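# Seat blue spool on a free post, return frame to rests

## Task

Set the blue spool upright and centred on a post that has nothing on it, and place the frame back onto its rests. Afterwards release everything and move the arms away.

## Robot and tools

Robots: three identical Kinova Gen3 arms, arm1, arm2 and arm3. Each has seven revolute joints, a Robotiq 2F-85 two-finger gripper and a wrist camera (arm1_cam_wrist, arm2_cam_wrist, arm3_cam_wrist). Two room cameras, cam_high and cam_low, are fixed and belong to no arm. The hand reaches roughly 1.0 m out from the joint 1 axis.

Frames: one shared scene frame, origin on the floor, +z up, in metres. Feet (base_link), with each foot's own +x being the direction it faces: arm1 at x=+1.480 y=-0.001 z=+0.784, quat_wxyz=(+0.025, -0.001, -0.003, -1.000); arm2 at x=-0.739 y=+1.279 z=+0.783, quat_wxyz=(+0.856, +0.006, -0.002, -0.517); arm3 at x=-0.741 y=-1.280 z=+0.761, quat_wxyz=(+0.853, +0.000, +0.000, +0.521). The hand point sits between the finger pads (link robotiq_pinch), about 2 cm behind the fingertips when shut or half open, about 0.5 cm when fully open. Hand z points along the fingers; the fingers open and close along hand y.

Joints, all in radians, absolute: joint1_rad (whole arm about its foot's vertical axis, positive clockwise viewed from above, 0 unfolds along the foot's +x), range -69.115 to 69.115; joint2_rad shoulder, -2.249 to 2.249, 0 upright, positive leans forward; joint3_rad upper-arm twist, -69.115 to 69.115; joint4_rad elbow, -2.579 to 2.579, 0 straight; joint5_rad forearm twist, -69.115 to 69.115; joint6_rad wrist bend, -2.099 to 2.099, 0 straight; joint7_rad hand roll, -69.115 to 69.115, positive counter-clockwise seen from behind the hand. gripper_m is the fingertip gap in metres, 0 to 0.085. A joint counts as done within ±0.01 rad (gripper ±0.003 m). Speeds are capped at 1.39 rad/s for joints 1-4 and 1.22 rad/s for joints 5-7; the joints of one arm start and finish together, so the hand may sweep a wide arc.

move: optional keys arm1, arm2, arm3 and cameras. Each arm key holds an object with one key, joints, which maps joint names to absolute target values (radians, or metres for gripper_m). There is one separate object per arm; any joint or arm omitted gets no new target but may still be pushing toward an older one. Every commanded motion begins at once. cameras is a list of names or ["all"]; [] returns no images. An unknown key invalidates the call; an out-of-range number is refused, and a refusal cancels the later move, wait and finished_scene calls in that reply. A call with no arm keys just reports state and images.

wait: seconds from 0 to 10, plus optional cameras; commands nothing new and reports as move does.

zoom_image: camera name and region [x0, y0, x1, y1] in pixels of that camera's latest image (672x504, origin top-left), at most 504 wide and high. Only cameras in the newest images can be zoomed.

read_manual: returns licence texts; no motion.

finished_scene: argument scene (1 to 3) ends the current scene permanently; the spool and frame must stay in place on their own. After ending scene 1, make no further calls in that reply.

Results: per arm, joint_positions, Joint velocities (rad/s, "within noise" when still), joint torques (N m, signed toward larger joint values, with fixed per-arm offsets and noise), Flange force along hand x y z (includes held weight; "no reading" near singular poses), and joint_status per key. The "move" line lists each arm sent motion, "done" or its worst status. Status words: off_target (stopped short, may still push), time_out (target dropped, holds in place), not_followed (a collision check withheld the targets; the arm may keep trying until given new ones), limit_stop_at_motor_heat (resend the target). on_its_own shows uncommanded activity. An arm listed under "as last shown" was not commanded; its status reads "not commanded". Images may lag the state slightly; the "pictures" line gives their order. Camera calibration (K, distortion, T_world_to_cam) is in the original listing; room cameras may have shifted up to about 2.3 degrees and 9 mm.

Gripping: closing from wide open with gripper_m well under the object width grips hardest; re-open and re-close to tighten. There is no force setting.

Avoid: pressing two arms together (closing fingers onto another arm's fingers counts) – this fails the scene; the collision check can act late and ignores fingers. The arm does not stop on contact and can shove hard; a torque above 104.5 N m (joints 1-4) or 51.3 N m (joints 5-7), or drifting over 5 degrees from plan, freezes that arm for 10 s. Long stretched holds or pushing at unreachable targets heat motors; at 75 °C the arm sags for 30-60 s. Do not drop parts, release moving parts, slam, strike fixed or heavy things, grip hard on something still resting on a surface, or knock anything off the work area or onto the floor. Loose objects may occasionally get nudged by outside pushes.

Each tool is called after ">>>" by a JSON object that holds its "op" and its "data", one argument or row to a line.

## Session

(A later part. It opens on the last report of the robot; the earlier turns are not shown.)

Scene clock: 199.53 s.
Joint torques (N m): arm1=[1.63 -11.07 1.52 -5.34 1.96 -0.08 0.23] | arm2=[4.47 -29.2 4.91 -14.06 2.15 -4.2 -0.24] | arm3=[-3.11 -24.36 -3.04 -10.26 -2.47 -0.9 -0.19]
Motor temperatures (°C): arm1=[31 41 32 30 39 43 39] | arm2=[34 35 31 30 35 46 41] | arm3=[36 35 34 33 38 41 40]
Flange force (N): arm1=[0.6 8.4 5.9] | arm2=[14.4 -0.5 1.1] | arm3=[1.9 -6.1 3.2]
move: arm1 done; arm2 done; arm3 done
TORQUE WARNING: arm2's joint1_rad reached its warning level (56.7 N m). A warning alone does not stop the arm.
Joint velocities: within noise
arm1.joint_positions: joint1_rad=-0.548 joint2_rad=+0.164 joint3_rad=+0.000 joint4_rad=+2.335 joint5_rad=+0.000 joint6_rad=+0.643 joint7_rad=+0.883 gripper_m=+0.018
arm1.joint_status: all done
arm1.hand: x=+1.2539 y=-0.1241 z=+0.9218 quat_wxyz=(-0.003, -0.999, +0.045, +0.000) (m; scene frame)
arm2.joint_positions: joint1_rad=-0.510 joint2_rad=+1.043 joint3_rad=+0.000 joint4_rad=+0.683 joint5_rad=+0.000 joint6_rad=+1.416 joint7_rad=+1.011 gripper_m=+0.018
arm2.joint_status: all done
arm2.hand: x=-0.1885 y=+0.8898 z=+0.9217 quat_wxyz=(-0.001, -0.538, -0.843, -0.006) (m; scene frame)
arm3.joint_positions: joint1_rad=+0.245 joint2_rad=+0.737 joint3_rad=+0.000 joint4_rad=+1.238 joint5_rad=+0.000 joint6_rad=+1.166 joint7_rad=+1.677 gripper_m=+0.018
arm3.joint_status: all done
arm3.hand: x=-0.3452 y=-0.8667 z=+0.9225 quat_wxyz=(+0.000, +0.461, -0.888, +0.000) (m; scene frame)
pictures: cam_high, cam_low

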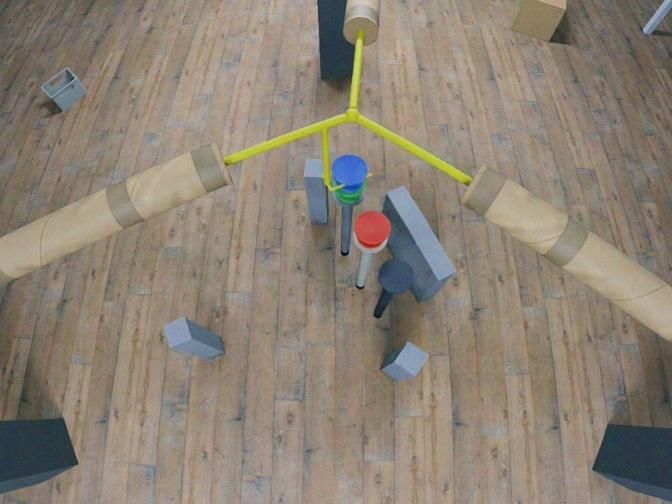

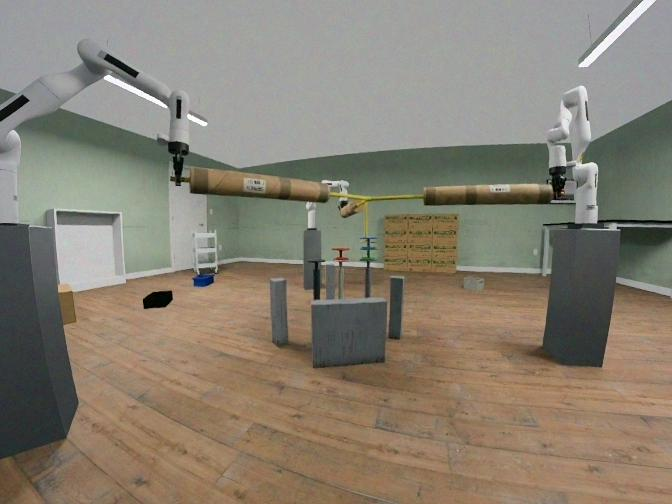

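>>> {"op": "move", "data": {
  "arm1": {"joints":{"joint2_rad":0.1159,"joint4_rad":2.3014,"joint6_rad":0.7243}},
  "arm2": {"joints":{"joint2_rad":1.0335,"joint4_rad":0.6423,"joint6_rad":1.4658}},
  "arm3": {"joints":{"joint2_rad":0.7195,"joint4_rad":1.2081,"joint6_rad":1.2140}},
  "cameras": ["cam_low"]
}}

>>> {"op": "zoom_image", "data": {
  "camera": "cam_low",
  "region": [340, 190, 400, 270]
}}

>>> {"op": "move", "data": {
  "arm1": {"joints":{"joint2_rad":0.0420,"joint4_rad":2.2345,"joint6_rad":0.8651}},
  "arm2": {"joints":{"joint2_rad":1.0256,"joint4_rad":0.5509,"joint6_rad":1.5651}},
  "arm3": {"joints":{"joint2_rad":0.6925,"joint4_rad":1.1459,"joint6_rad":1.3032}},
  "cameras": ["cam_low","cam_high"]
}}

>>> {"op": "zoom_image", "data": {
  "camera": "cam_low",
  "region": [340, 190, 400, 270]
}}

>>> {"op": "zoom_image", "data": {
  "camera": "cam_high",
  "region": [290, 130, 410, 230]
}}

Scene clock: 224.17 s.
Joint torques (N m): arm1=[2.44 -10.67 2.14 -5.47 2.62 0.29 0.24] | arm2=[5.9 -29.65 5.75 -15.47 3.01 -5.58 -0.15] | arm3=[-4.51 -24.33 -4.24 -10.44 -3.22 -0.87 -0.23]
Motor temperatures (°C): arm1=[31 40 32 30 39 43 39] | arm2=[34 36 31 31 35 47 41] | arm3=[36 35 34 33 38 41 40]
Flange force (N): arm1=[1.4 11.4 6.1] | arm2=[18.9 -0.6 1.2] | arm3=[2.1 -8.7 3.4]
move: arm1 done; arm2 done; arm3 done
Joint velocities: within noise
arm1.joint_positions: joint1_rad=-0.548 joint2_rad=+0.116 joint3_rad=+0.000 joint4_rad=+2.301 joint5_rad=+0.000 joint6_rad=+0.724 joint7_rad=+0.883 gripper_m=+0.018
arm1.joint_status: all done
arm1.hand: x=+1.2539 y=-0.1240 z=+0.9408 quat_wxyz=(-0.003, -0.999, +0.045, +0.000) (m; scene frame)
arm2.joint_positions: joint1_rad=-0.510 joint2_rad=+1.034 joint3_rad=+0.000 joint4_rad=+0.642 joint5_rad=+0.000 joint6_rad=+1.466 joint7_rad=+1.011 gripper_m=+0.018
arm2.joint_status: all done
arm2.hand: x=-0.1887 y=+0.8895 z=+0.9408 quat_wxyz=(-0.001, -0.538, -0.843, -0.006) (m; scene frame)
arm3.joint_positions: joint1_rad=+0.245 joint2_rad=+0.720 joint3_rad=+0.000 joint4_rad=+1.208 joint5_rad=+0.000 joint6_rad=+1.214 joint7_rad=+1.677 gripper_m=+0.018
arm3.joint_status: all done
arm3.hand: x=-0.3453 y=-0.8666 z=+0.9415 quat_wxyz=(+0.000, +0.461, -0.887, +0.000) (m; scene frame)
pictures: cam_low

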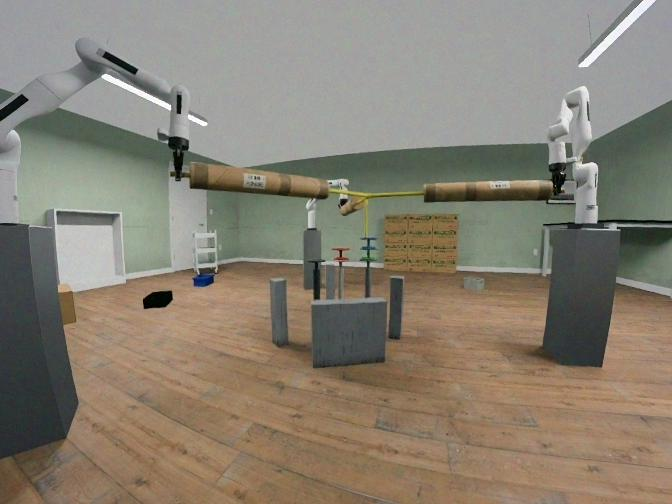

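Scaled by 6.300 from the camera's 672x504 image, which has a finer 960x720 frame.

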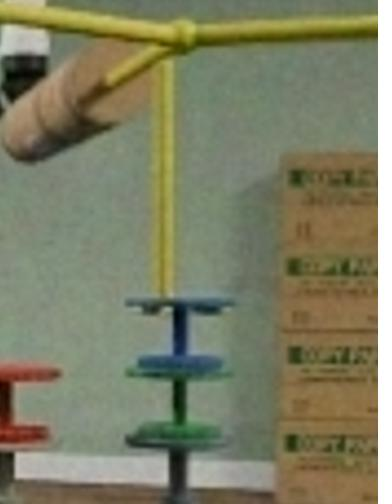

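Scene clock: 225.10 s.
Joint torques (N m): arm1=[3.19 -10.01 2.68 -5.88 3.53 0.78 0.23] | arm2=[7.5 -29.47 6.64 -16.36 3.79 -6.96 -0.17] | arm3=[-6.08 -24.06 -5.36 -10.53 -4.15 -0.85 -0.16]
Motor temperatures (°C): arm1=[31 40 32 30 39 43 39] | arm2=[34 36 31 31 35 47 41] | arm3=[36 35 34 33 38 41 40]
Flange force (N): arm1=[1.9 14.2 5.7] | arm2=[23.9 -0.7 1.1] | arm3=[1.9 -11.3 3.2]
move: arm1 done; arm2 done; arm3 done
Joint velocities: within noise
arm1.joint_positions: joint1_rad=-0.548 joint2_rad=+0.042 joint3_rad=+0.000 joint4_rad=+2.234 joint5_rad=+0.000 joint6_rad=+0.865 joint7_rad=+0.883 gripper_m=+0.018
arm1.joint_status: all done
arm1.hand: x=+1.2540 y=-0.1238 z=+0.9748 quat_wxyz=(-0.003, -0.999, +0.045, +0.000) (m; scene frame)
arm2.joint_positions: joint1_rad=-0.510 joint2_rad=+1.026 joint3_rad=+0.000 joint4_rad=+0.551 joint5_rad=+0.000 joint6_rad=+1.565 joint7_rad=+1.011 gripper_m=+0.018
arm2.joint_status: all done
arm2.hand: x=-0.1890 y=+0.8892 z=+0.9748 quat_wxyz=(-0.002, -0.538, -0.843, -0.006) (m; scene frame)
arm3.joint_positions: joint1_rad=+0.245 joint2_rad=+0.693 joint3_rad=+0.000 joint4_rad=+1.146 joint5_rad=+0.000 joint6_rad=+1.303 joint7_rad=+1.677 gripper_m=+0.018
arm3.joint_status: all done
arm3.hand: x=-0.3453 y=-0.8666 z=+0.9755 quat_wxyz=(+0.000, +0.461, -0.887, +0.000) (m; scene frame)
pictures: cam_high, cam_low

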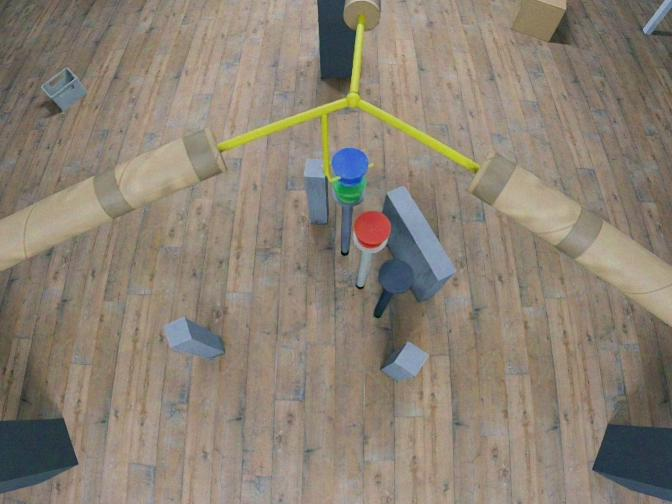

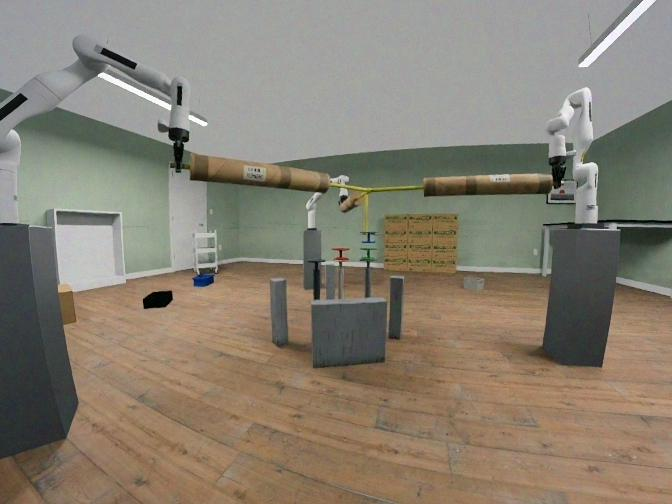

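Scaled by 6.300 from the camera's 672x504 image, which has a finer 960x720 frame.

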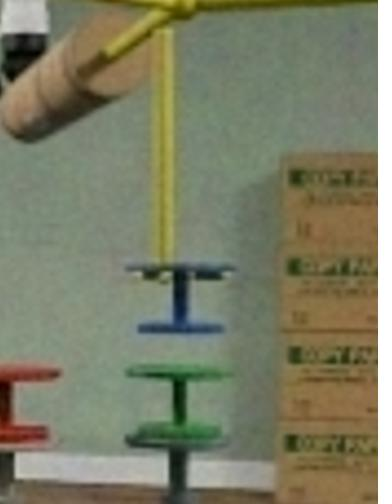

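Scaled by 4.200 from the camera's 672x504 image, which has a finer 960x720 frame.

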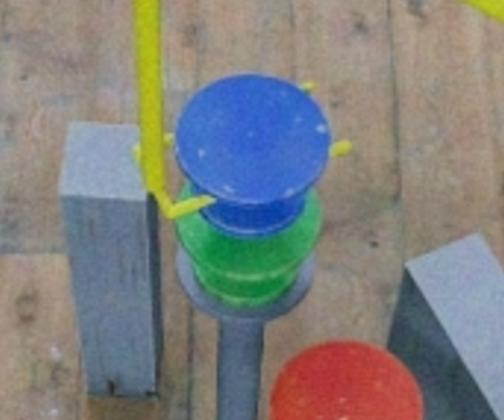

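>>> {"op": "move", "data": {
  "arm1": {"joints":{"joint1_rad":-0.5214,"joint2_rad":0.2201,"joint4_rad":2.0173,"joint6_rad":0.9042,"joint7_rad":0.9103}},
  "arm2": {"joints":{"joint1_rad":-0.4000,"joint2_rad":0.9008,"joint4_rad":0.8117,"joint6_rad":1.4291,"joint7_rad":1.1214}},
  "arm3": {"joints":{"joint1_rad":0.1859,"joint2_rad":0.5143,"joint4_rad":1.4676,"joint6_rad":1.1597,"joint7_rad":1.6181}},
  "cameras": ["cam_low","cam_high"]
}}

>>> {"op": "zoom_image", "data": {
  "camera": "cam_low",
  "region": [290, 190, 400, 290]
}}

Scene clock: 254.27 s.
Joint torques (N m): arm1=[1.93 -14.27 1.68 -6.88 2.03 0.34 0.22] | arm2=[3.99 -26.97 4.74 -14.36 2.16 -4.37 -0.16] | arm3=[-3.32 -20.52 -3.38 -10.66 -2.75 -1.11 -0.17]
Motor temperatures (°C): arm1=[31 40 32 30 39 43 39] | arm2=[34 37 31 31 35 47 41] | arm3=[36 36 34 33 38 41 40]
Flange force (N): arm1=[-1.0 8.5 5.5] | arm2=[15.4 0.4 1.4] | arm3=[2.6 -7.4 3.5]
move: arm1 done; arm2 done; arm3 done
TORQUE WARNING: arm3's joint6_rad reached its warning level (29.4 N m). A warning alone does not stop the arm.
Joint velocities: within noise
arm1.joint_positions: joint1_rad=-0.521 joint2_rad=+0.220 joint3_rad=+0.000 joint4_rad=+2.017 joint5_rad=+0.000 joint6_rad=+0.904 joint7_rad=+0.910 gripper_m=+0.018
arm1.joint_status: all done
arm1.hand: x=+1.1817 y=-0.1620 z=+0.9749 quat_wxyz=(-0.003, -0.999, +0.045, +0.001) (m; scene frame)
arm2.joint_positions: joint1_rad=-0.400 joint2_rad=+0.901 joint3_rad=+0.000 joint4_rad=+0.812 joint5_rad=+0.000 joint6_rad=+1.429 joint7_rad=+1.121 gripper_m=+0.018
arm2.joint_status: all done
arm2.hand: x=-0.2606 y=+0.8519 z=+0.9744 quat_wxyz=(-0.002, -0.538, -0.843, -0.006) (m; scene frame)
arm3.joint_positions: joint1_rad=+0.186 joint2_rad=+0.514 joint3_rad=+0.000 joint4_rad=+1.468 joint5_rad=+0.000 joint6_rad=+1.160 joint7_rad=+1.618 gripper_m=+0.018
arm3.joint_status: all done
arm3.hand: x=-0.4174 y=-0.9045 z=+0.9755 quat_wxyz=(+0.000, +0.461, -0.888, +0.000) (m; scene frame)
pictures: cam_high, cam_low

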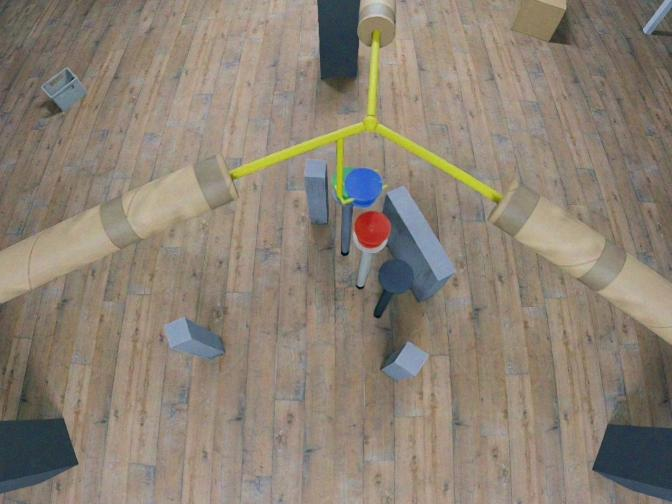

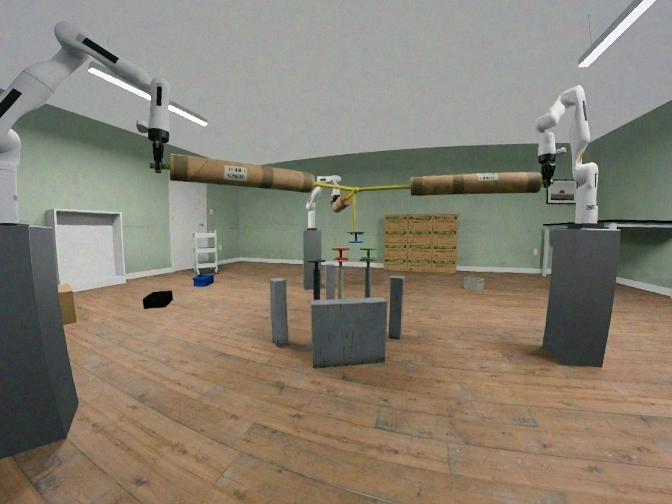

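Scaled by 4.582 from the camera's 672x504 image, which has a finer 960x720 frame.

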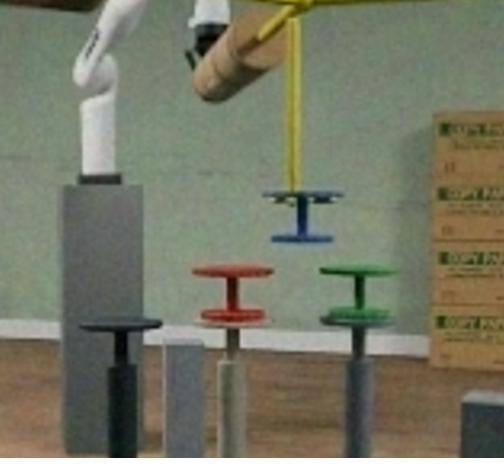

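>>> {"op": "move", "data": {
  "arm1": {"joints":{"joint1_rad":-0.5042,"joint2_rad":0.3863,"joint4_rad":1.7700,"joint6_rad":0.9853,"joint7_rad":0.9275}},
  "arm2": {"joints":{"joint1_rad":-0.2778,"joint2_rad":0.8270,"joint4_rad":0.9579,"joint6_rad":1.3567,"joint7_rad":1.2436}},
  "arm3": {"joints":{"joint1_rad":0.1056,"joint2_rad":0.3555,"joint4_rad":1.7270,"joint6_rad":1.0591,"joint7_rad":1.5378}},
  "cameras": []
}}

>>> {"op": "move", "data": {
  "arm1": {"joints":{"joint1_rad":-0.4927,"joint2_rad":0.5543,"joint4_rad":1.4842,"joint6_rad":1.1031,"joint7_rad":0.9390}},
  "arm2": {"joints":{"joint1_rad":-0.1470,"joint2_rad":0.7878,"joint4_rad":1.0330,"joint6_rad":1.3208,"joint7_rad":1.3744}},
  "arm3": {"joints":{"joint1_rad":-0.0080,"joint2_rad":0.2038,"joint4_rad":1.9438,"joint6_rad":0.9940,"joint7_rad":1.4242}},
  "cameras": []
}}

>>> {"op": "move", "data": {
  "arm1": {"joints":{"joint1_rad":-0.4844,"joint2_rad":0.7409,"joint4_rad":1.1361,"joint6_rad":1.2646,"joint7_rad":0.9473}},
  "arm2": {"joints":{"joint1_rad":-0.0116,"joint2_rad":0.7783,"joint4_rad":1.0480,"joint6_rad":1.3153,"joint7_rad":1.5098}},
  "arm3": {"joints":{"joint1_rad":-0.1758,"joint2_rad":0.0574,"joint4_rad":2.1209,"joint6_rad":0.9633,"joint7_rad":1.2564}},
  "cameras": ["cam_low","cam_high"]
}}

>>> {"op": "zoom_image", "data": {
  "camera": "cam_low",
  "region": [285, 190, 345, 290]
}}

>>> {"op": "zoom_image", "data": {
  "camera": "cam_high",
  "region": [340, 200, 440, 320]
}}

Scene clock: 264.80 s.
Joint torques (N m): arm1=[0.78 -17.95 0.55 -6.06 1.05 1.24 0.2] | arm2=[4.27 -25.64 5.12 -13.82 2.26 -3.85 -0.16] | arm3=[-3.27 -16.98 -3.76 -10.92 -3.07 -1.61 -0.08]
Motor temperatures (°C): arm1=[31 40 32 30 39 43 39] | arm2=[34 37 31 31 35 47 41] | arm3=[36 36 34 33 38 41 40]
Flange force (N): arm1=[-5.7 7.1 5.2] | arm2=[13.5 3.6 1.2] | arm3=[3.4 -8.6 3.2]
move: arm1 done; arm2 done; arm3 done
TORQUE WARNING: arm3's joint6_rad reached its warning level (29.4 N m). A warning alone does not stop the arm.
Joint velocities: within noise
arm1.joint_positions: joint1_rad=-0.504 joint2_rad=+0.386 joint3_rad=+0.000 joint4_rad=+1.770 joint5_rad=+0.000 joint6_rad=+0.985 joint7_rad=+0.928 gripper_m=+0.018
arm1.joint_status: all done
arm1.hand: x=+1.1096 y=-0.1998 z=+0.9749 quat_wxyz=(-0.003, -0.999, +0.045, +0.000) (m; scene frame)
arm2.joint_positions: joint1_rad=-0.278 joint2_rad=+0.827 joint3_rad=+0.000 joint4_rad=+0.958 joint5_rad=+0.000 joint6_rad=+1.357 joint7_rad=+1.244 gripper_m=+0.018
arm2.joint_status: all done
arm2.hand: x=-0.3329 y=+0.8141 z=+0.9746 quat_wxyz=(-0.001, -0.538, -0.843, -0.006) (m; scene frame)
arm3.joint_positions: joint1_rad=+0.106 joint2_rad=+0.355 joint3_rad=+0.000 joint4_rad=+1.727 joint5_rad=+0.000 joint6_rad=+1.059 joint7_rad=+1.538 gripper_m=+0.018
arm3.joint_status: all done
arm3.hand: x=-0.4896 y=-0.9421 z=+0.9753 quat_wxyz=(+0.000, +0.461, -0.887, +0.000) (m; scene frame)
pictures: none
No camera images: "cameras" was empty.

Scene clock: 266.23 s.
Joint torques (N m): arm1=[0.21 -20.76 0.13 -4.39 0.71 3.18 0.27] | arm2=[3.07 -24.85 4.27 -13.76 1.82 -3.73 -0.14] | arm3=[-3.05 -13.47 -3.64 -9.66 -3.38 -0.9 -0.09]
Motor temperatures (°C): arm1=[31 40 32 30 39 43 39] | arm2=[34 37 31 31 35 47 41] | arm3=[36 35 34 33 38 41 40]
Flange force (N): arm1=[-9.9 8.4 5.0] | arm2=[12.7 3.6 1.2] | arm3=[0.1 -9.9 3.6]
move: arm1 done; arm2 done; arm3 done
TORQUE WARNING: arm1's joint6_rad reached its warning level (29.4 N m). A warning alone does not stop the arm.
Joint velocities: within noise
arm1.joint_positions: joint1_rad=-0.493 joint2_rad=+0.554 joint3_rad=+0.000 joint4_rad=+1.484 joint5_rad=+0.000 joint6_rad=+1.103 joint7_rad=+0.939 gripper_m=+0.018
arm1.joint_status: all done
arm1.hand: x=+1.0376 y=-0.2376 z=+0.9751 quat_wxyz=(-0.003, -0.999, +0.045, +0.000) (m; scene frame)
arm2.joint_positions: joint1_rad=-0.147 joint2_rad=+0.788 joint3_rad=+0.000 joint4_rad=+1.033 joint5_rad=+0.000 joint6_rad=+1.321 joint7_rad=+1.374 gripper_m=+0.018
arm2.joint_status: all done
arm2.hand: x=-0.4050 y=+0.7762 z=+0.9746 quat_wxyz=(-0.001, -0.538, -0.843, -0.006) (m; scene frame)
arm3.joint_positions: joint1_rad=-0.008 joint2_rad=+0.204 joint3_rad=+0.000 joint4_rad=+1.944 joint5_rad=+0.000 joint6_rad=+0.994 joint7_rad=+1.424 gripper_m=+0.018
arm3.joint_status: all done
arm3.hand: x=-0.5619 y=-0.9801 z=+0.9753 quat_wxyz=(+0.000, +0.461, -0.887, +0.000) (m; scene frame)
pictures: none
No camera images: "cameras" was empty.

Scene clock: 267.77 s.
Joint torques (N m): arm1=[0.09 -23.29 0.21 -4.67 0.69 4.02 0.19] | arm2=[1.73 -24.59 3.21 -13.52 1.18 -3.54 -0.14] | arm3=[-1.79 -10.32 -2.53 -10.49 -2.85 -1.47 -0.14]
Motor temperatures (°C): arm1=[31 40 32 30 39 43 39] | arm2=[34 37 31 31 35 47 41] | arm3=[36 35 34 33 38 41 40]
Flange force (N): arm1=[-9.5 7.6 4.3] | arm2=[11.6 3.2 1.1] | arm3=[0.9 -8.8 3.9]
move: arm1 done; arm2 done; arm3 done
TORQUE WARNING: arm1's joint6_rad reached its warning level (29.4 N m). A warning alone does not stop the arm.
Joint velocities: within noise
arm1.joint_positions: joint1_rad=-0.484 joint2_rad=+0.741 joint3_rad=+0.000 joint4_rad=+1.136 joint5_rad=+0.000 joint6_rad=+1.265 joint7_rad=+0.947 gripper_m=+0.018
arm1.joint_status: all done
arm1.hand: x=+0.9653 y=-0.2754 z=+0.9751 quat_wxyz=(-0.003, -0.999, +0.045, +0.000) (m; scene frame)
arm2.joint_positions: joint1_rad=-0.012 joint2_rad=+0.778 joint3_rad=+0.000 joint4_rad=+1.048 joint5_rad=+0.000 joint6_rad=+1.315 joint7_rad=+1.510 gripper_m=+0.018
arm2.joint_status: all done
arm2.hand: x=-0.4773 y=+0.7384 z=+0.9748 quat_wxyz=(-0.002, -0.538, -0.843, -0.006) (m; scene frame)
arm3.joint_positions: joint1_rad=-0.176 joint2_rad=+0.057 joint3_rad=+0.000 joint4_rad=+2.121 joint5_rad=+0.000 joint6_rad=+0.963 joint7_rad=+1.256 gripper_m=+0.018
arm3.joint_status: all done
arm3.hand: x=-0.6341 y=-1.0179 z=+0.9753 quat_wxyz=(+0.000, +0.461, -0.887, +0.000) (m; scene frame)
pictures: cam_high, cam_low

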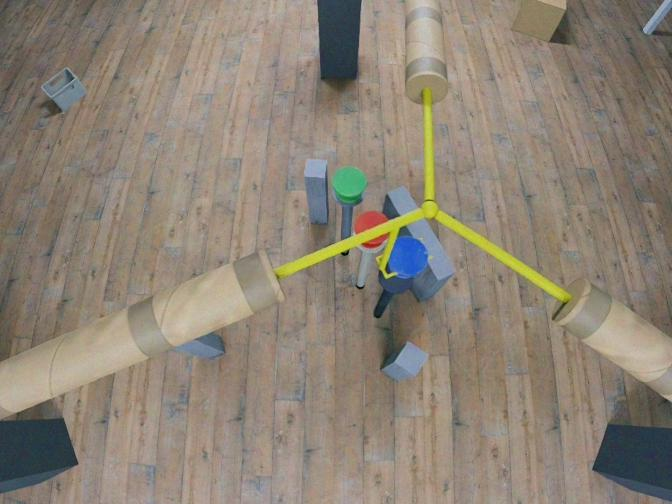

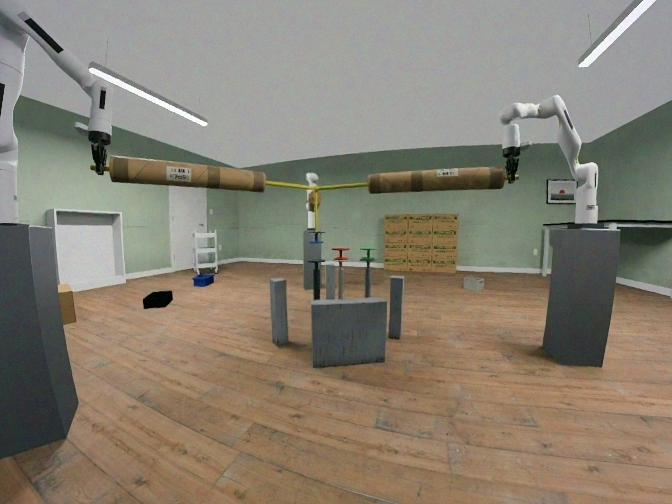

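Scaled by 5.040 from the camera's 672x504 image, which has a finer 960x720 frame.

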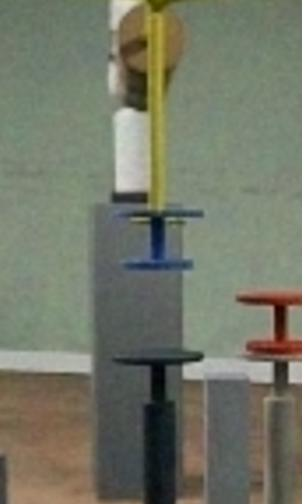

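Scaled by 4.200 from the camera's 672x504 image, which has a finer 960x720 frame.

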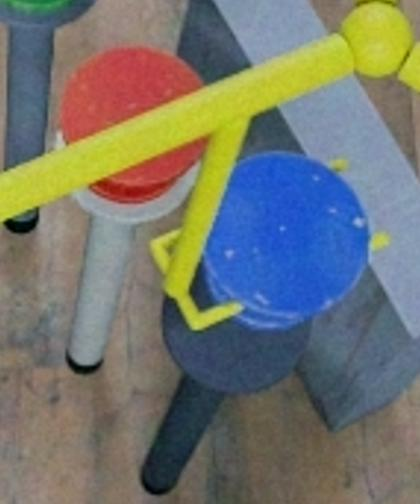

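>>> {"op": "move", "data": {
  "arm1": {"joints":{"joint2_rad":0.7925,"joint4_rad":1.2209,"joint6_rad":1.1282}},
  "arm2": {"joints":{"joint2_rad":0.8253,"joint4_rad":1.1382,"joint6_rad":1.1781}},
  "arm3": {"joints":{"joint2_rad":0.1614,"joint4_rad":2.2286,"joint6_rad":0.7516}},
  "cameras": []
}}

>>> {"op": "move", "data": {
  "arm1": {"joints":{"joint2_rad":0.8247,"joint4_rad":1.2537,"joint6_rad":1.0632}},
  "arm2": {"joints":{"joint2_rad":0.8553,"joint4_rad":1.1732,"joint6_rad":1.1131}},
  "arm3": {"joints":{"joint2_rad":0.2274,"joint4_rad":2.2754,"joint6_rad":0.6388}},
  "cameras": ["cam_low","cam_high"]
}}

>>> {"op": "zoom_image", "data": {
  "camera": "cam_low",
  "region": [290, 220, 340, 280]
}}

>>> {"op": "zoom_image", "data": {
  "camera": "cam_high",
  "region": [360, 230, 440, 310]
}}

Scene clock: 284.33 s.
Joint torques (N m): arm1=[-1.08 -24.07 -0.81 -6.81 0.1 1.78 0.18] | arm2=[0.43 -24.24 2.12 -9.79 0.36 -0.9 -0.09] | arm3=[0.26 -11.26 -0.35 -8.34 -0.9 -1.02 -0.16]
Motor temperatures (°C): arm1=[31 41 32 30 39 43 39] | arm2=[34 37 31 31 35 47 41] | arm3=[36 35 34 33 38 41 40]
Flange force (N): arm1=[-5.1 2.3 4.3] | arm2=[2.3 1.2 0.9] | arm3=[1.4 -1.0 3.8]
move: arm1 done; arm2 done; arm3 done
Joint velocities: within noise
arm1.joint_positions: joint1_rad=-0.484 joint2_rad=+0.792 joint3_rad=+0.000 joint4_rad=+1.221 joint5_rad=+0.000 joint6_rad=+1.128 joint7_rad=+0.947 gripper_m=+0.018
arm1.joint_status: all done
arm1.hand: x=+0.9652 y=-0.2757 z=+0.9202 quat_wxyz=(-0.003, -0.999, +0.045, +0.000) (m; scene frame)
arm2.joint_positions: joint1_rad=-0.012 joint2_rad=+0.825 joint3_rad=+0.000 joint4_rad=+1.138 joint5_rad=+0.000 joint6_rad=+1.178 joint7_rad=+1.510 gripper_m=+0.018
arm2.joint_status: all done
arm2.hand: x=-0.4768 y=+0.7388 z=+0.9197 quat_wxyz=(-0.001, -0.538, -0.843, -0.006) (m; scene frame)
arm3.joint_positions: joint1_rad=-0.176 joint2_rad=+0.161 joint3_rad=+0.000 joint4_rad=+2.229 joint5_rad=+0.000 joint6_rad=+0.752 joint7_rad=+1.256 gripper_m=+0.018
arm3.joint_status: all done
arm3.hand: x=-0.6340 y=-1.0179 z=+0.9203 quat_wxyz=(+0.000, +0.461, -0.887, +0.000) (m; scene frame)
pictures: none
No camera images: "cameras" was empty.

Scene clock: 285.20 s.
Joint torques (N m): arm1=[-0.94 -24.69 -0.61 -7.82 0.27 0.75 0.19] | arm2=[-0.52 -24.18 1.32 -8.66 -0.18 -0.23 -0.13] | arm3=[1.14 -11.75 0.45 -7.06 -0.28 -0.78 -0.09]
Motor temperatures (°C): arm1=[31 41 32 30 39 43 39] | arm2=[34 37 31 31 35 47 41] | arm3=[36 35 34 33 38 41 40]
Flange force (N): arm1=[-2.6 1.0 4.2] | arm2=[0.1 -0.4 1.0] | arm3=[1.7 2.5 3.9]
move: arm1 done; arm2 done; arm3 done
Joint velocities: within noise
arm1.joint_positions: joint1_rad=-0.484 joint2_rad=+0.825 joint3_rad=+0.000 joint4_rad=+1.254 joint5_rad=+0.000 joint6_rad=+1.063 joint7_rad=+0.947 gripper_m=+0.018
arm1.joint_status: all done
arm1.hand: x=+0.9652 y=-0.2759 z=+0.8922 quat_wxyz=(-0.003, -0.999, +0.045, +0.000) (m; scene frame)
arm2.joint_positions: joint1_rad=-0.012 joint2_rad=+0.855 joint3_rad=+0.000 joint4_rad=+1.173 joint5_rad=+0.000 joint6_rad=+1.113 joint7_rad=+1.510 gripper_m=+0.018
arm2.joint_status: all done
arm2.hand: x=-0.4765 y=+0.7391 z=+0.8917 quat_wxyz=(-0.001, -0.538, -0.843, -0.006) (m; scene frame)
arm3.joint_positions: joint1_rad=-0.176 joint2_rad=+0.227 joint3_rad=+0.000 joint4_rad=+2.275 joint5_rad=+0.000 joint6_rad=+0.639 joint7_rad=+1.256 gripper_m=+0.018
arm3.joint_status: all done
arm3.hand: x=-0.6340 y=-1.0178 z=+0.8922 quat_wxyz=(+0.000, +0.461, -0.887, +0.000) (m; scene frame)
pictures: cam_high, cam_low

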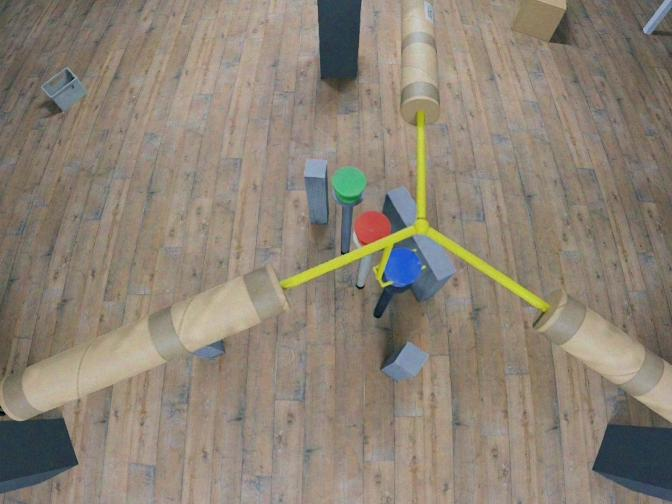

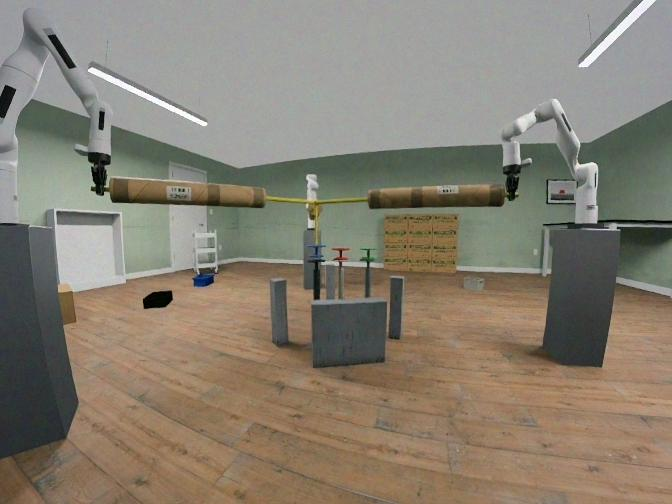

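Scaled by 8.400 from the camera's 672x504 image, which has a finer 960x720 frame.

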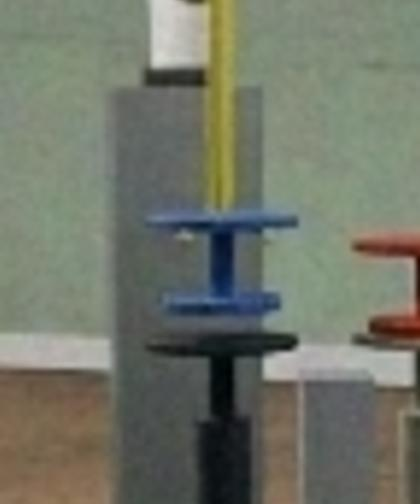

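Scaled by 6.300 from the camera's 672x504 image, which has a finer 960x720 frame.

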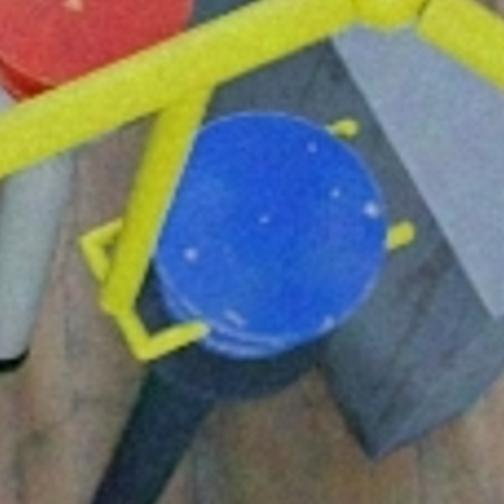

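>>> {"op": "zoom_image", "data": {
  "camera": "cam_high",
  "region": [375, 240, 425, 300]
}}

Scaled by 8.400 from the camera's 672x504 image, which has a finer 960x720 frame.

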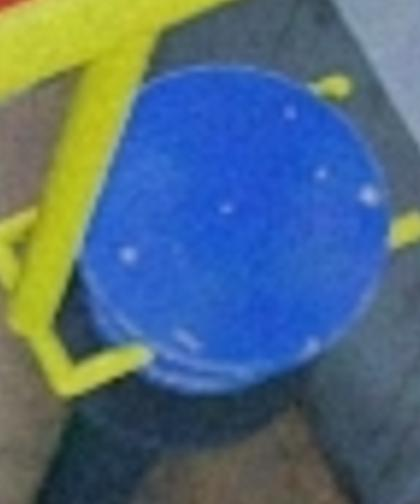

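>>> {"op": "move", "data": {
  "arm1": {"joints":{"joint1_rad":-0.4744,"joint2_rad":0.8227,"joint4_rad":1.2579,"joint6_rad":1.0610,"joint7_rad":0.9573}},
  "arm2": {"joints":{"joint1_rad":-0.0112,"joint2_rad":0.8437,"joint4_rad":1.1978,"joint6_rad":1.1001,"joint7_rad":1.5102}},
  "arm3": {"joints":{"joint1_rad":-0.1874,"joint2_rad":0.2345,"joint4_rad":2.2644,"joint6_rad":0.6427,"joint7_rad":1.2448}},
  "cameras": ["cam_low","cam_high"]
}}

>>> {"op": "zoom_image", "data": {
  "camera": "cam_low",
  "region": [290, 220, 340, 280]
}}

>>> {"op": "zoom_image", "data": {
  "camera": "cam_high",
  "region": [375, 240, 425, 300]
}}

Scene clock: 322.40 s.
Joint torques (N m): arm1=[-0.96 -23.76 -0.61 -5.55 0.23 2.43 0.15] | arm2=[1.08 -24.77 2.73 -10.71 0.55 -1.69 -0.12] | arm3=[-0.34 -12.25 -0.95 -7.99 -1.18 -1.29 -0.13]
Motor temperatures (°C): arm1=[31 41 32 30 39 43 39] | arm2=[34 37 31 31 35 46 41] | arm3=[36 34 34 33 37 41 40]
Flange force (N): arm1=[-6.3 3.3 4.5] | arm2=[4.9 2.2 1.0] | arm3=[1.4 -2.9 4.1]
move: arm1 done; arm2 done; arm3 done
Joint velocities: within noise
arm1.joint_positions: joint1_rad=-0.474 joint2_rad=+0.823 joint3_rad=+0.000 joint4_rad=+1.258 joint5_rad=+0.000 joint6_rad=+1.061 joint7_rad=+0.957 gripper_m=+0.018
arm1.joint_status: all done
arm1.hand: x=+0.9632 y=-0.2703 z=+0.8922 quat_wxyz=(-0.003, -0.999, +0.045, +0.000) (m; scene frame)
arm2.joint_positions: joint1_rad=-0.011 joint2_rad=+0.844 joint3_rad=+0.000 joint4_rad=+1.198 joint5_rad=+0.000 joint6_rad=+1.100 joint7_rad=+1.510 gripper_m=+0.018
arm2.joint_status: all done
arm2.hand: x=-0.4791 y=+0.7434 z=+0.8917 quat_wxyz=(-0.002, -0.538, -0.843, -0.006) (m; scene frame)
arm3.joint_positions: joint1_rad=-0.187 joint2_rad=+0.234 joint3_rad=+0.000 joint4_rad=+2.264 joint5_rad=+0.000 joint6_rad=+0.643 joint7_rad=+1.245 gripper_m=+0.018
arm3.joint_status: all done
arm3.hand: x=-0.6359 y=-1.0129 z=+0.8923 quat_wxyz=(+0.000, +0.461, -0.887, +0.000) (m; scene frame)
pictures: cam_high, cam_low

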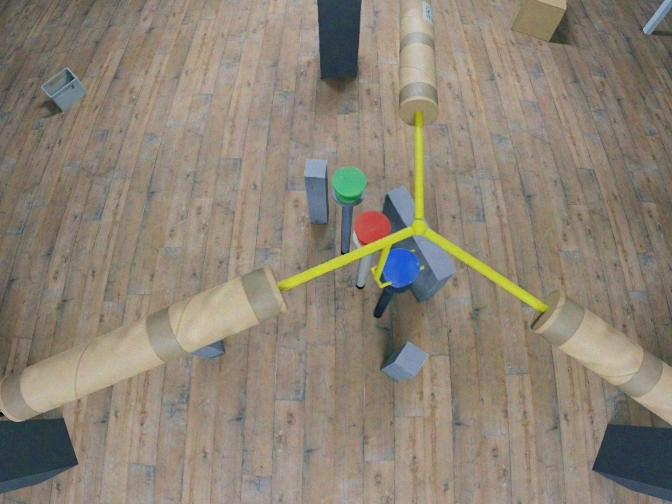

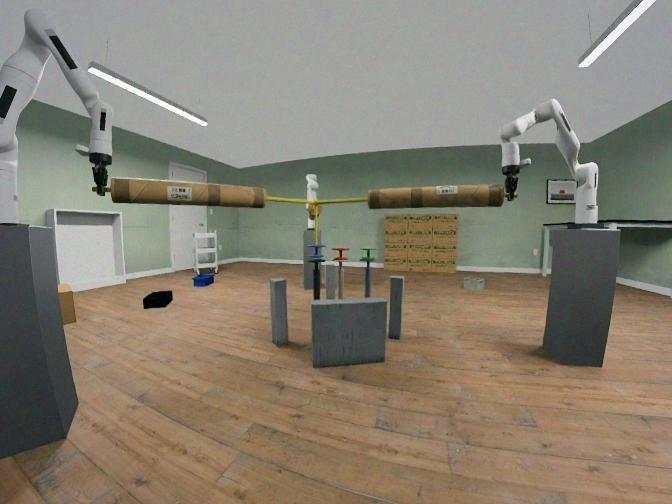

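Scaled by 8.400 from the camera's 672x504 image, which has a finer 960x720 frame.

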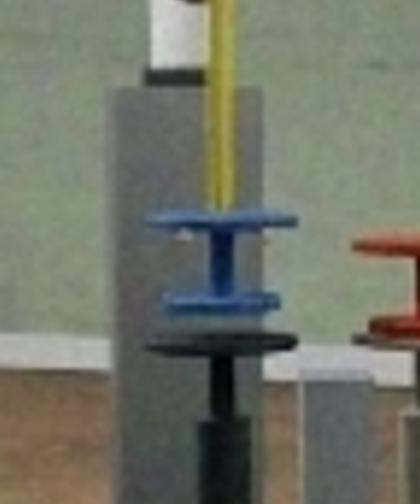

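Scaled by 8.400 from the camera's 672x504 image, which has a finer 960x720 frame.

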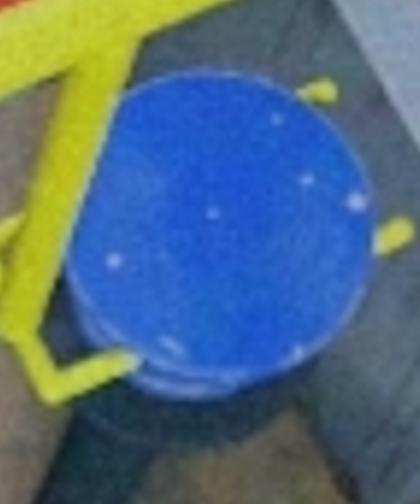

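>>> {"op": "move", "data": {
  "arm1": {"joints":{"joint2_rad":0.8559,"joint4_rad":1.2825,"joint6_rad":1.0032}},
  "arm2": {"joints":{"joint2_rad":0.8754,"joint4_rad":1.2239,"joint6_rad":1.0423}},
  "arm3": {"joints":{"joint2_rad":0.3024,"joint4_rad":2.3019,"joint6_rad":0.5373}},
  "cameras": ["cam_low","cam_high"]
}}

>>> {"op": "zoom_image", "data": {
  "camera": "cam_low",
  "region": [290, 220, 340, 280]
}}

>>> {"op": "zoom_image", "data": {
  "camera": "cam_high",
  "region": [375, 240, 425, 300]
}}

>>> {"op": "move", "data": {
  "arm1": {"joints":{"joint2_rad":0.8723,"joint4_rad":1.2920,"joint6_rad":0.9773}},
  "arm2": {"joints":{"joint2_rad":0.8909,"joint4_rad":1.2340,"joint6_rad":1.0167}},
  "arm3": {"joints":{"joint2_rad":0.3360,"joint4_rad":2.3174,"joint6_rad":0.4882}},
  "cameras": ["cam_low","cam_high"]
}}

>>> {"op": "zoom_image", "data": {
  "camera": "cam_low",
  "region": [290, 220, 340, 280]
}}

>>> {"op": "zoom_image", "data": {
  "camera": "cam_high",
  "region": [375, 240, 425, 300]
}}

Scene clock: 332.77 s.
Joint torques (N m): arm1=[-0.77 -24.34 -0.43 -6.59 0.34 1.33 0.19] | arm2=[0.26 -24.54 2.09 -9.56 0.21 -1.16 -0.09] | arm3=[0.54 -12.68 -0.09 -6.98 -0.67 -1.24 -0.17]
Motor temperatures (°C): arm1=[31 42 32 30 39 43 39] | arm2=[34 37 31 31 35 46 41] | arm3=[36 34 34 33 37 41 40]
Flange force (N): arm1=[-3.8 2.1 4.1] | arm2=[2.7 0.9 0.6] | arm3=[2.3 0.1 3.6]
move: arm1 done; arm2 done; arm3 done
Joint velocities: within noise
arm1.joint_positions: joint1_rad=-0.474 joint2_rad=+0.856 joint3_rad=+0.000 joint4_rad=+1.282 joint5_rad=+0.000 joint6_rad=+1.003 joint7_rad=+0.957 gripper_m=+0.018
arm1.joint_status: all done
arm1.hand: x=+0.9632 y=-0.2705 z=+0.8662 quat_wxyz=(-0.003, -0.999, +0.045, +0.000) (m; scene frame)
arm2.joint_positions: joint1_rad=-0.011 joint2_rad=+0.875 joint3_rad=+0.000 joint4_rad=+1.224 joint5_rad=+0.000 joint6_rad=+1.042 joint7_rad=+1.510 gripper_m=+0.018
arm2.joint_status: all done
arm2.hand: x=-0.4789 y=+0.7436 z=+0.8657 quat_wxyz=(-0.001, -0.538, -0.843, -0.006) (m; scene frame)
arm3.joint_positions: joint1_rad=-0.187 joint2_rad=+0.302 joint3_rad=+0.000 joint4_rad=+2.302 joint5_rad=+0.000 joint6_rad=+0.537 joint7_rad=+1.245 gripper_m=+0.018
arm3.joint_status: all done
arm3.hand: x=-0.6359 y=-1.0129 z=+0.8663 quat_wxyz=(+0.000, +0.461, -0.887, +0.000) (m; scene frame)
pictures: cam_high, cam_low

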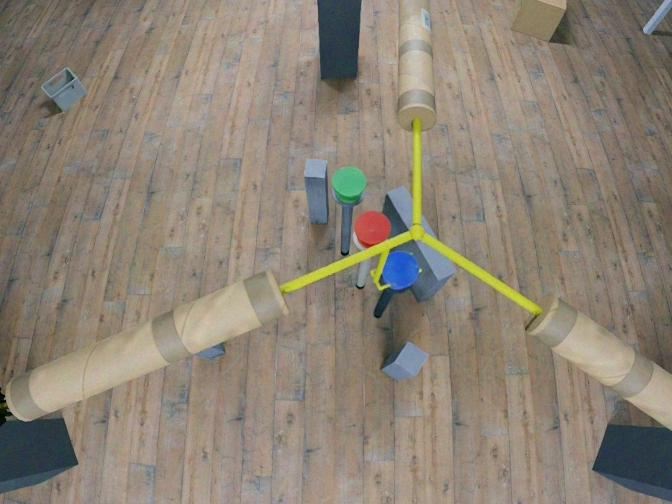

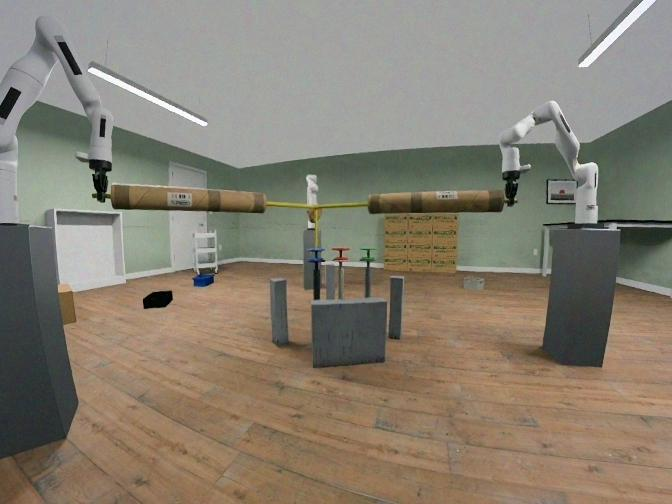

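Scaled by 8.400 from the camera's 672x504 image, which has a finer 960x720 frame.

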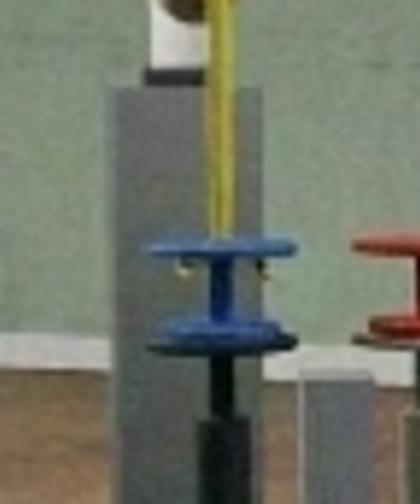

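Scaled by 8.400 from the camera's 672x504 image, which has a finer 960x720 frame.

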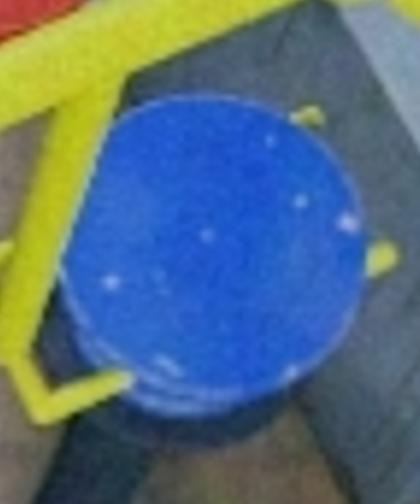

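Scene clock: 333.50 s.
Joint torques (N m): arm1=[-0.79 -24.61 -0.46 -7.09 0.4 0.93 0.19] | arm2=[-0.17 -24.35 1.75 -8.82 0.07 -0.72 -0.07] | arm3=[0.85 -12.96 0.39 -6.25 -0.41 -1.05 -0.18]
Motor temperatures (°C): arm1=[31 42 32 30 39 43 39] | arm2=[34 37 31 31 35 46 41] | arm3=[36 34 34 33 37 41 40]
Flange force (N): arm1=[-2.5 1.3 4.1] | arm2=[1.4 0.2 0.6] | arm3=[2.1 1.3 4.0]
move: arm1 done; arm2 done; arm3 done
Joint velocities: within noise
arm1.joint_positions: joint1_rad=-0.474 joint2_rad=+0.872 joint3_rad=+0.000 joint4_rad=+1.292 joint5_rad=+0.000 joint6_rad=+0.977 joint7_rad=+0.957 gripper_m=+0.018
arm1.joint_status: all done
arm1.hand: x=+0.9632 y=-0.2705 z=+0.8542 quat_wxyz=(-0.003, -0.999, +0.045, +0.000) (m; scene frame)
arm2.joint_positions: joint1_rad=-0.011 joint2_rad=+0.891 joint3_rad=+0.000 joint4_rad=+1.234 joint5_rad=+0.000 joint6_rad=+1.017 joint7_rad=+1.510 gripper_m=+0.018
arm2.joint_status: all done
arm2.hand: x=-0.4788 y=+0.7437 z=+0.8537 quat_wxyz=(-0.001, -0.538, -0.843, -0.006) (m; scene frame)
arm3.joint_positions: joint1_rad=-0.187 joint2_rad=+0.336 joint3_rad=+0.000 joint4_rad=+2.317 joint5_rad=+0.000 joint6_rad=+0.488 joint7_rad=+1.245 gripper_m=+0.018
arm3.joint_status: all done
arm3.hand: x=-0.6359 y=-1.0129 z=+0.8543 quat_wxyz=(+0.000, +0.461, -0.887, +0.000) (m; scene frame)
pictures: cam_high, cam_low

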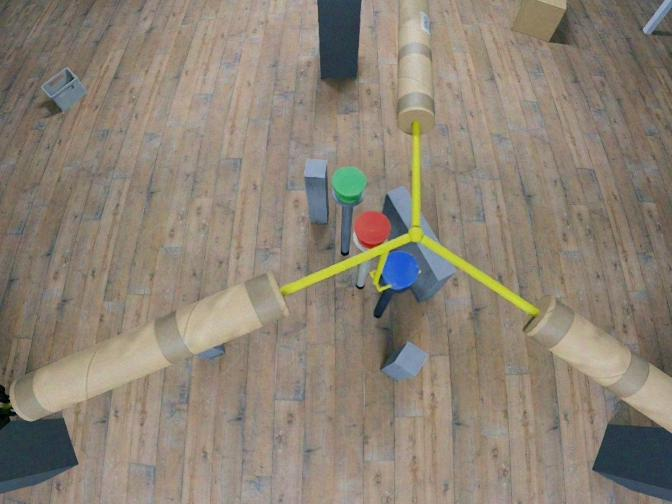

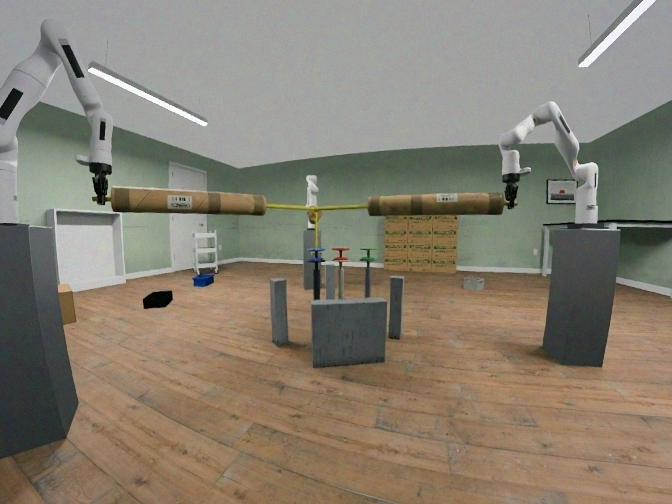

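Scaled by 8.400 from the camera's 672x504 image, which has a finer 960x720 frame.

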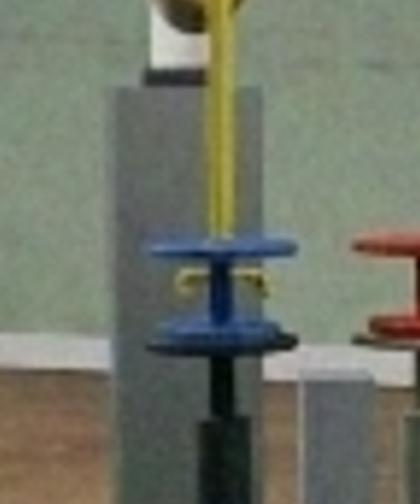

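Scaled by 8.400 from the camera's 672x504 image, which has a finer 960x720 frame.

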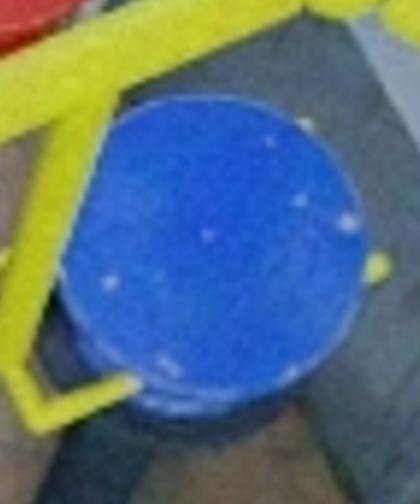

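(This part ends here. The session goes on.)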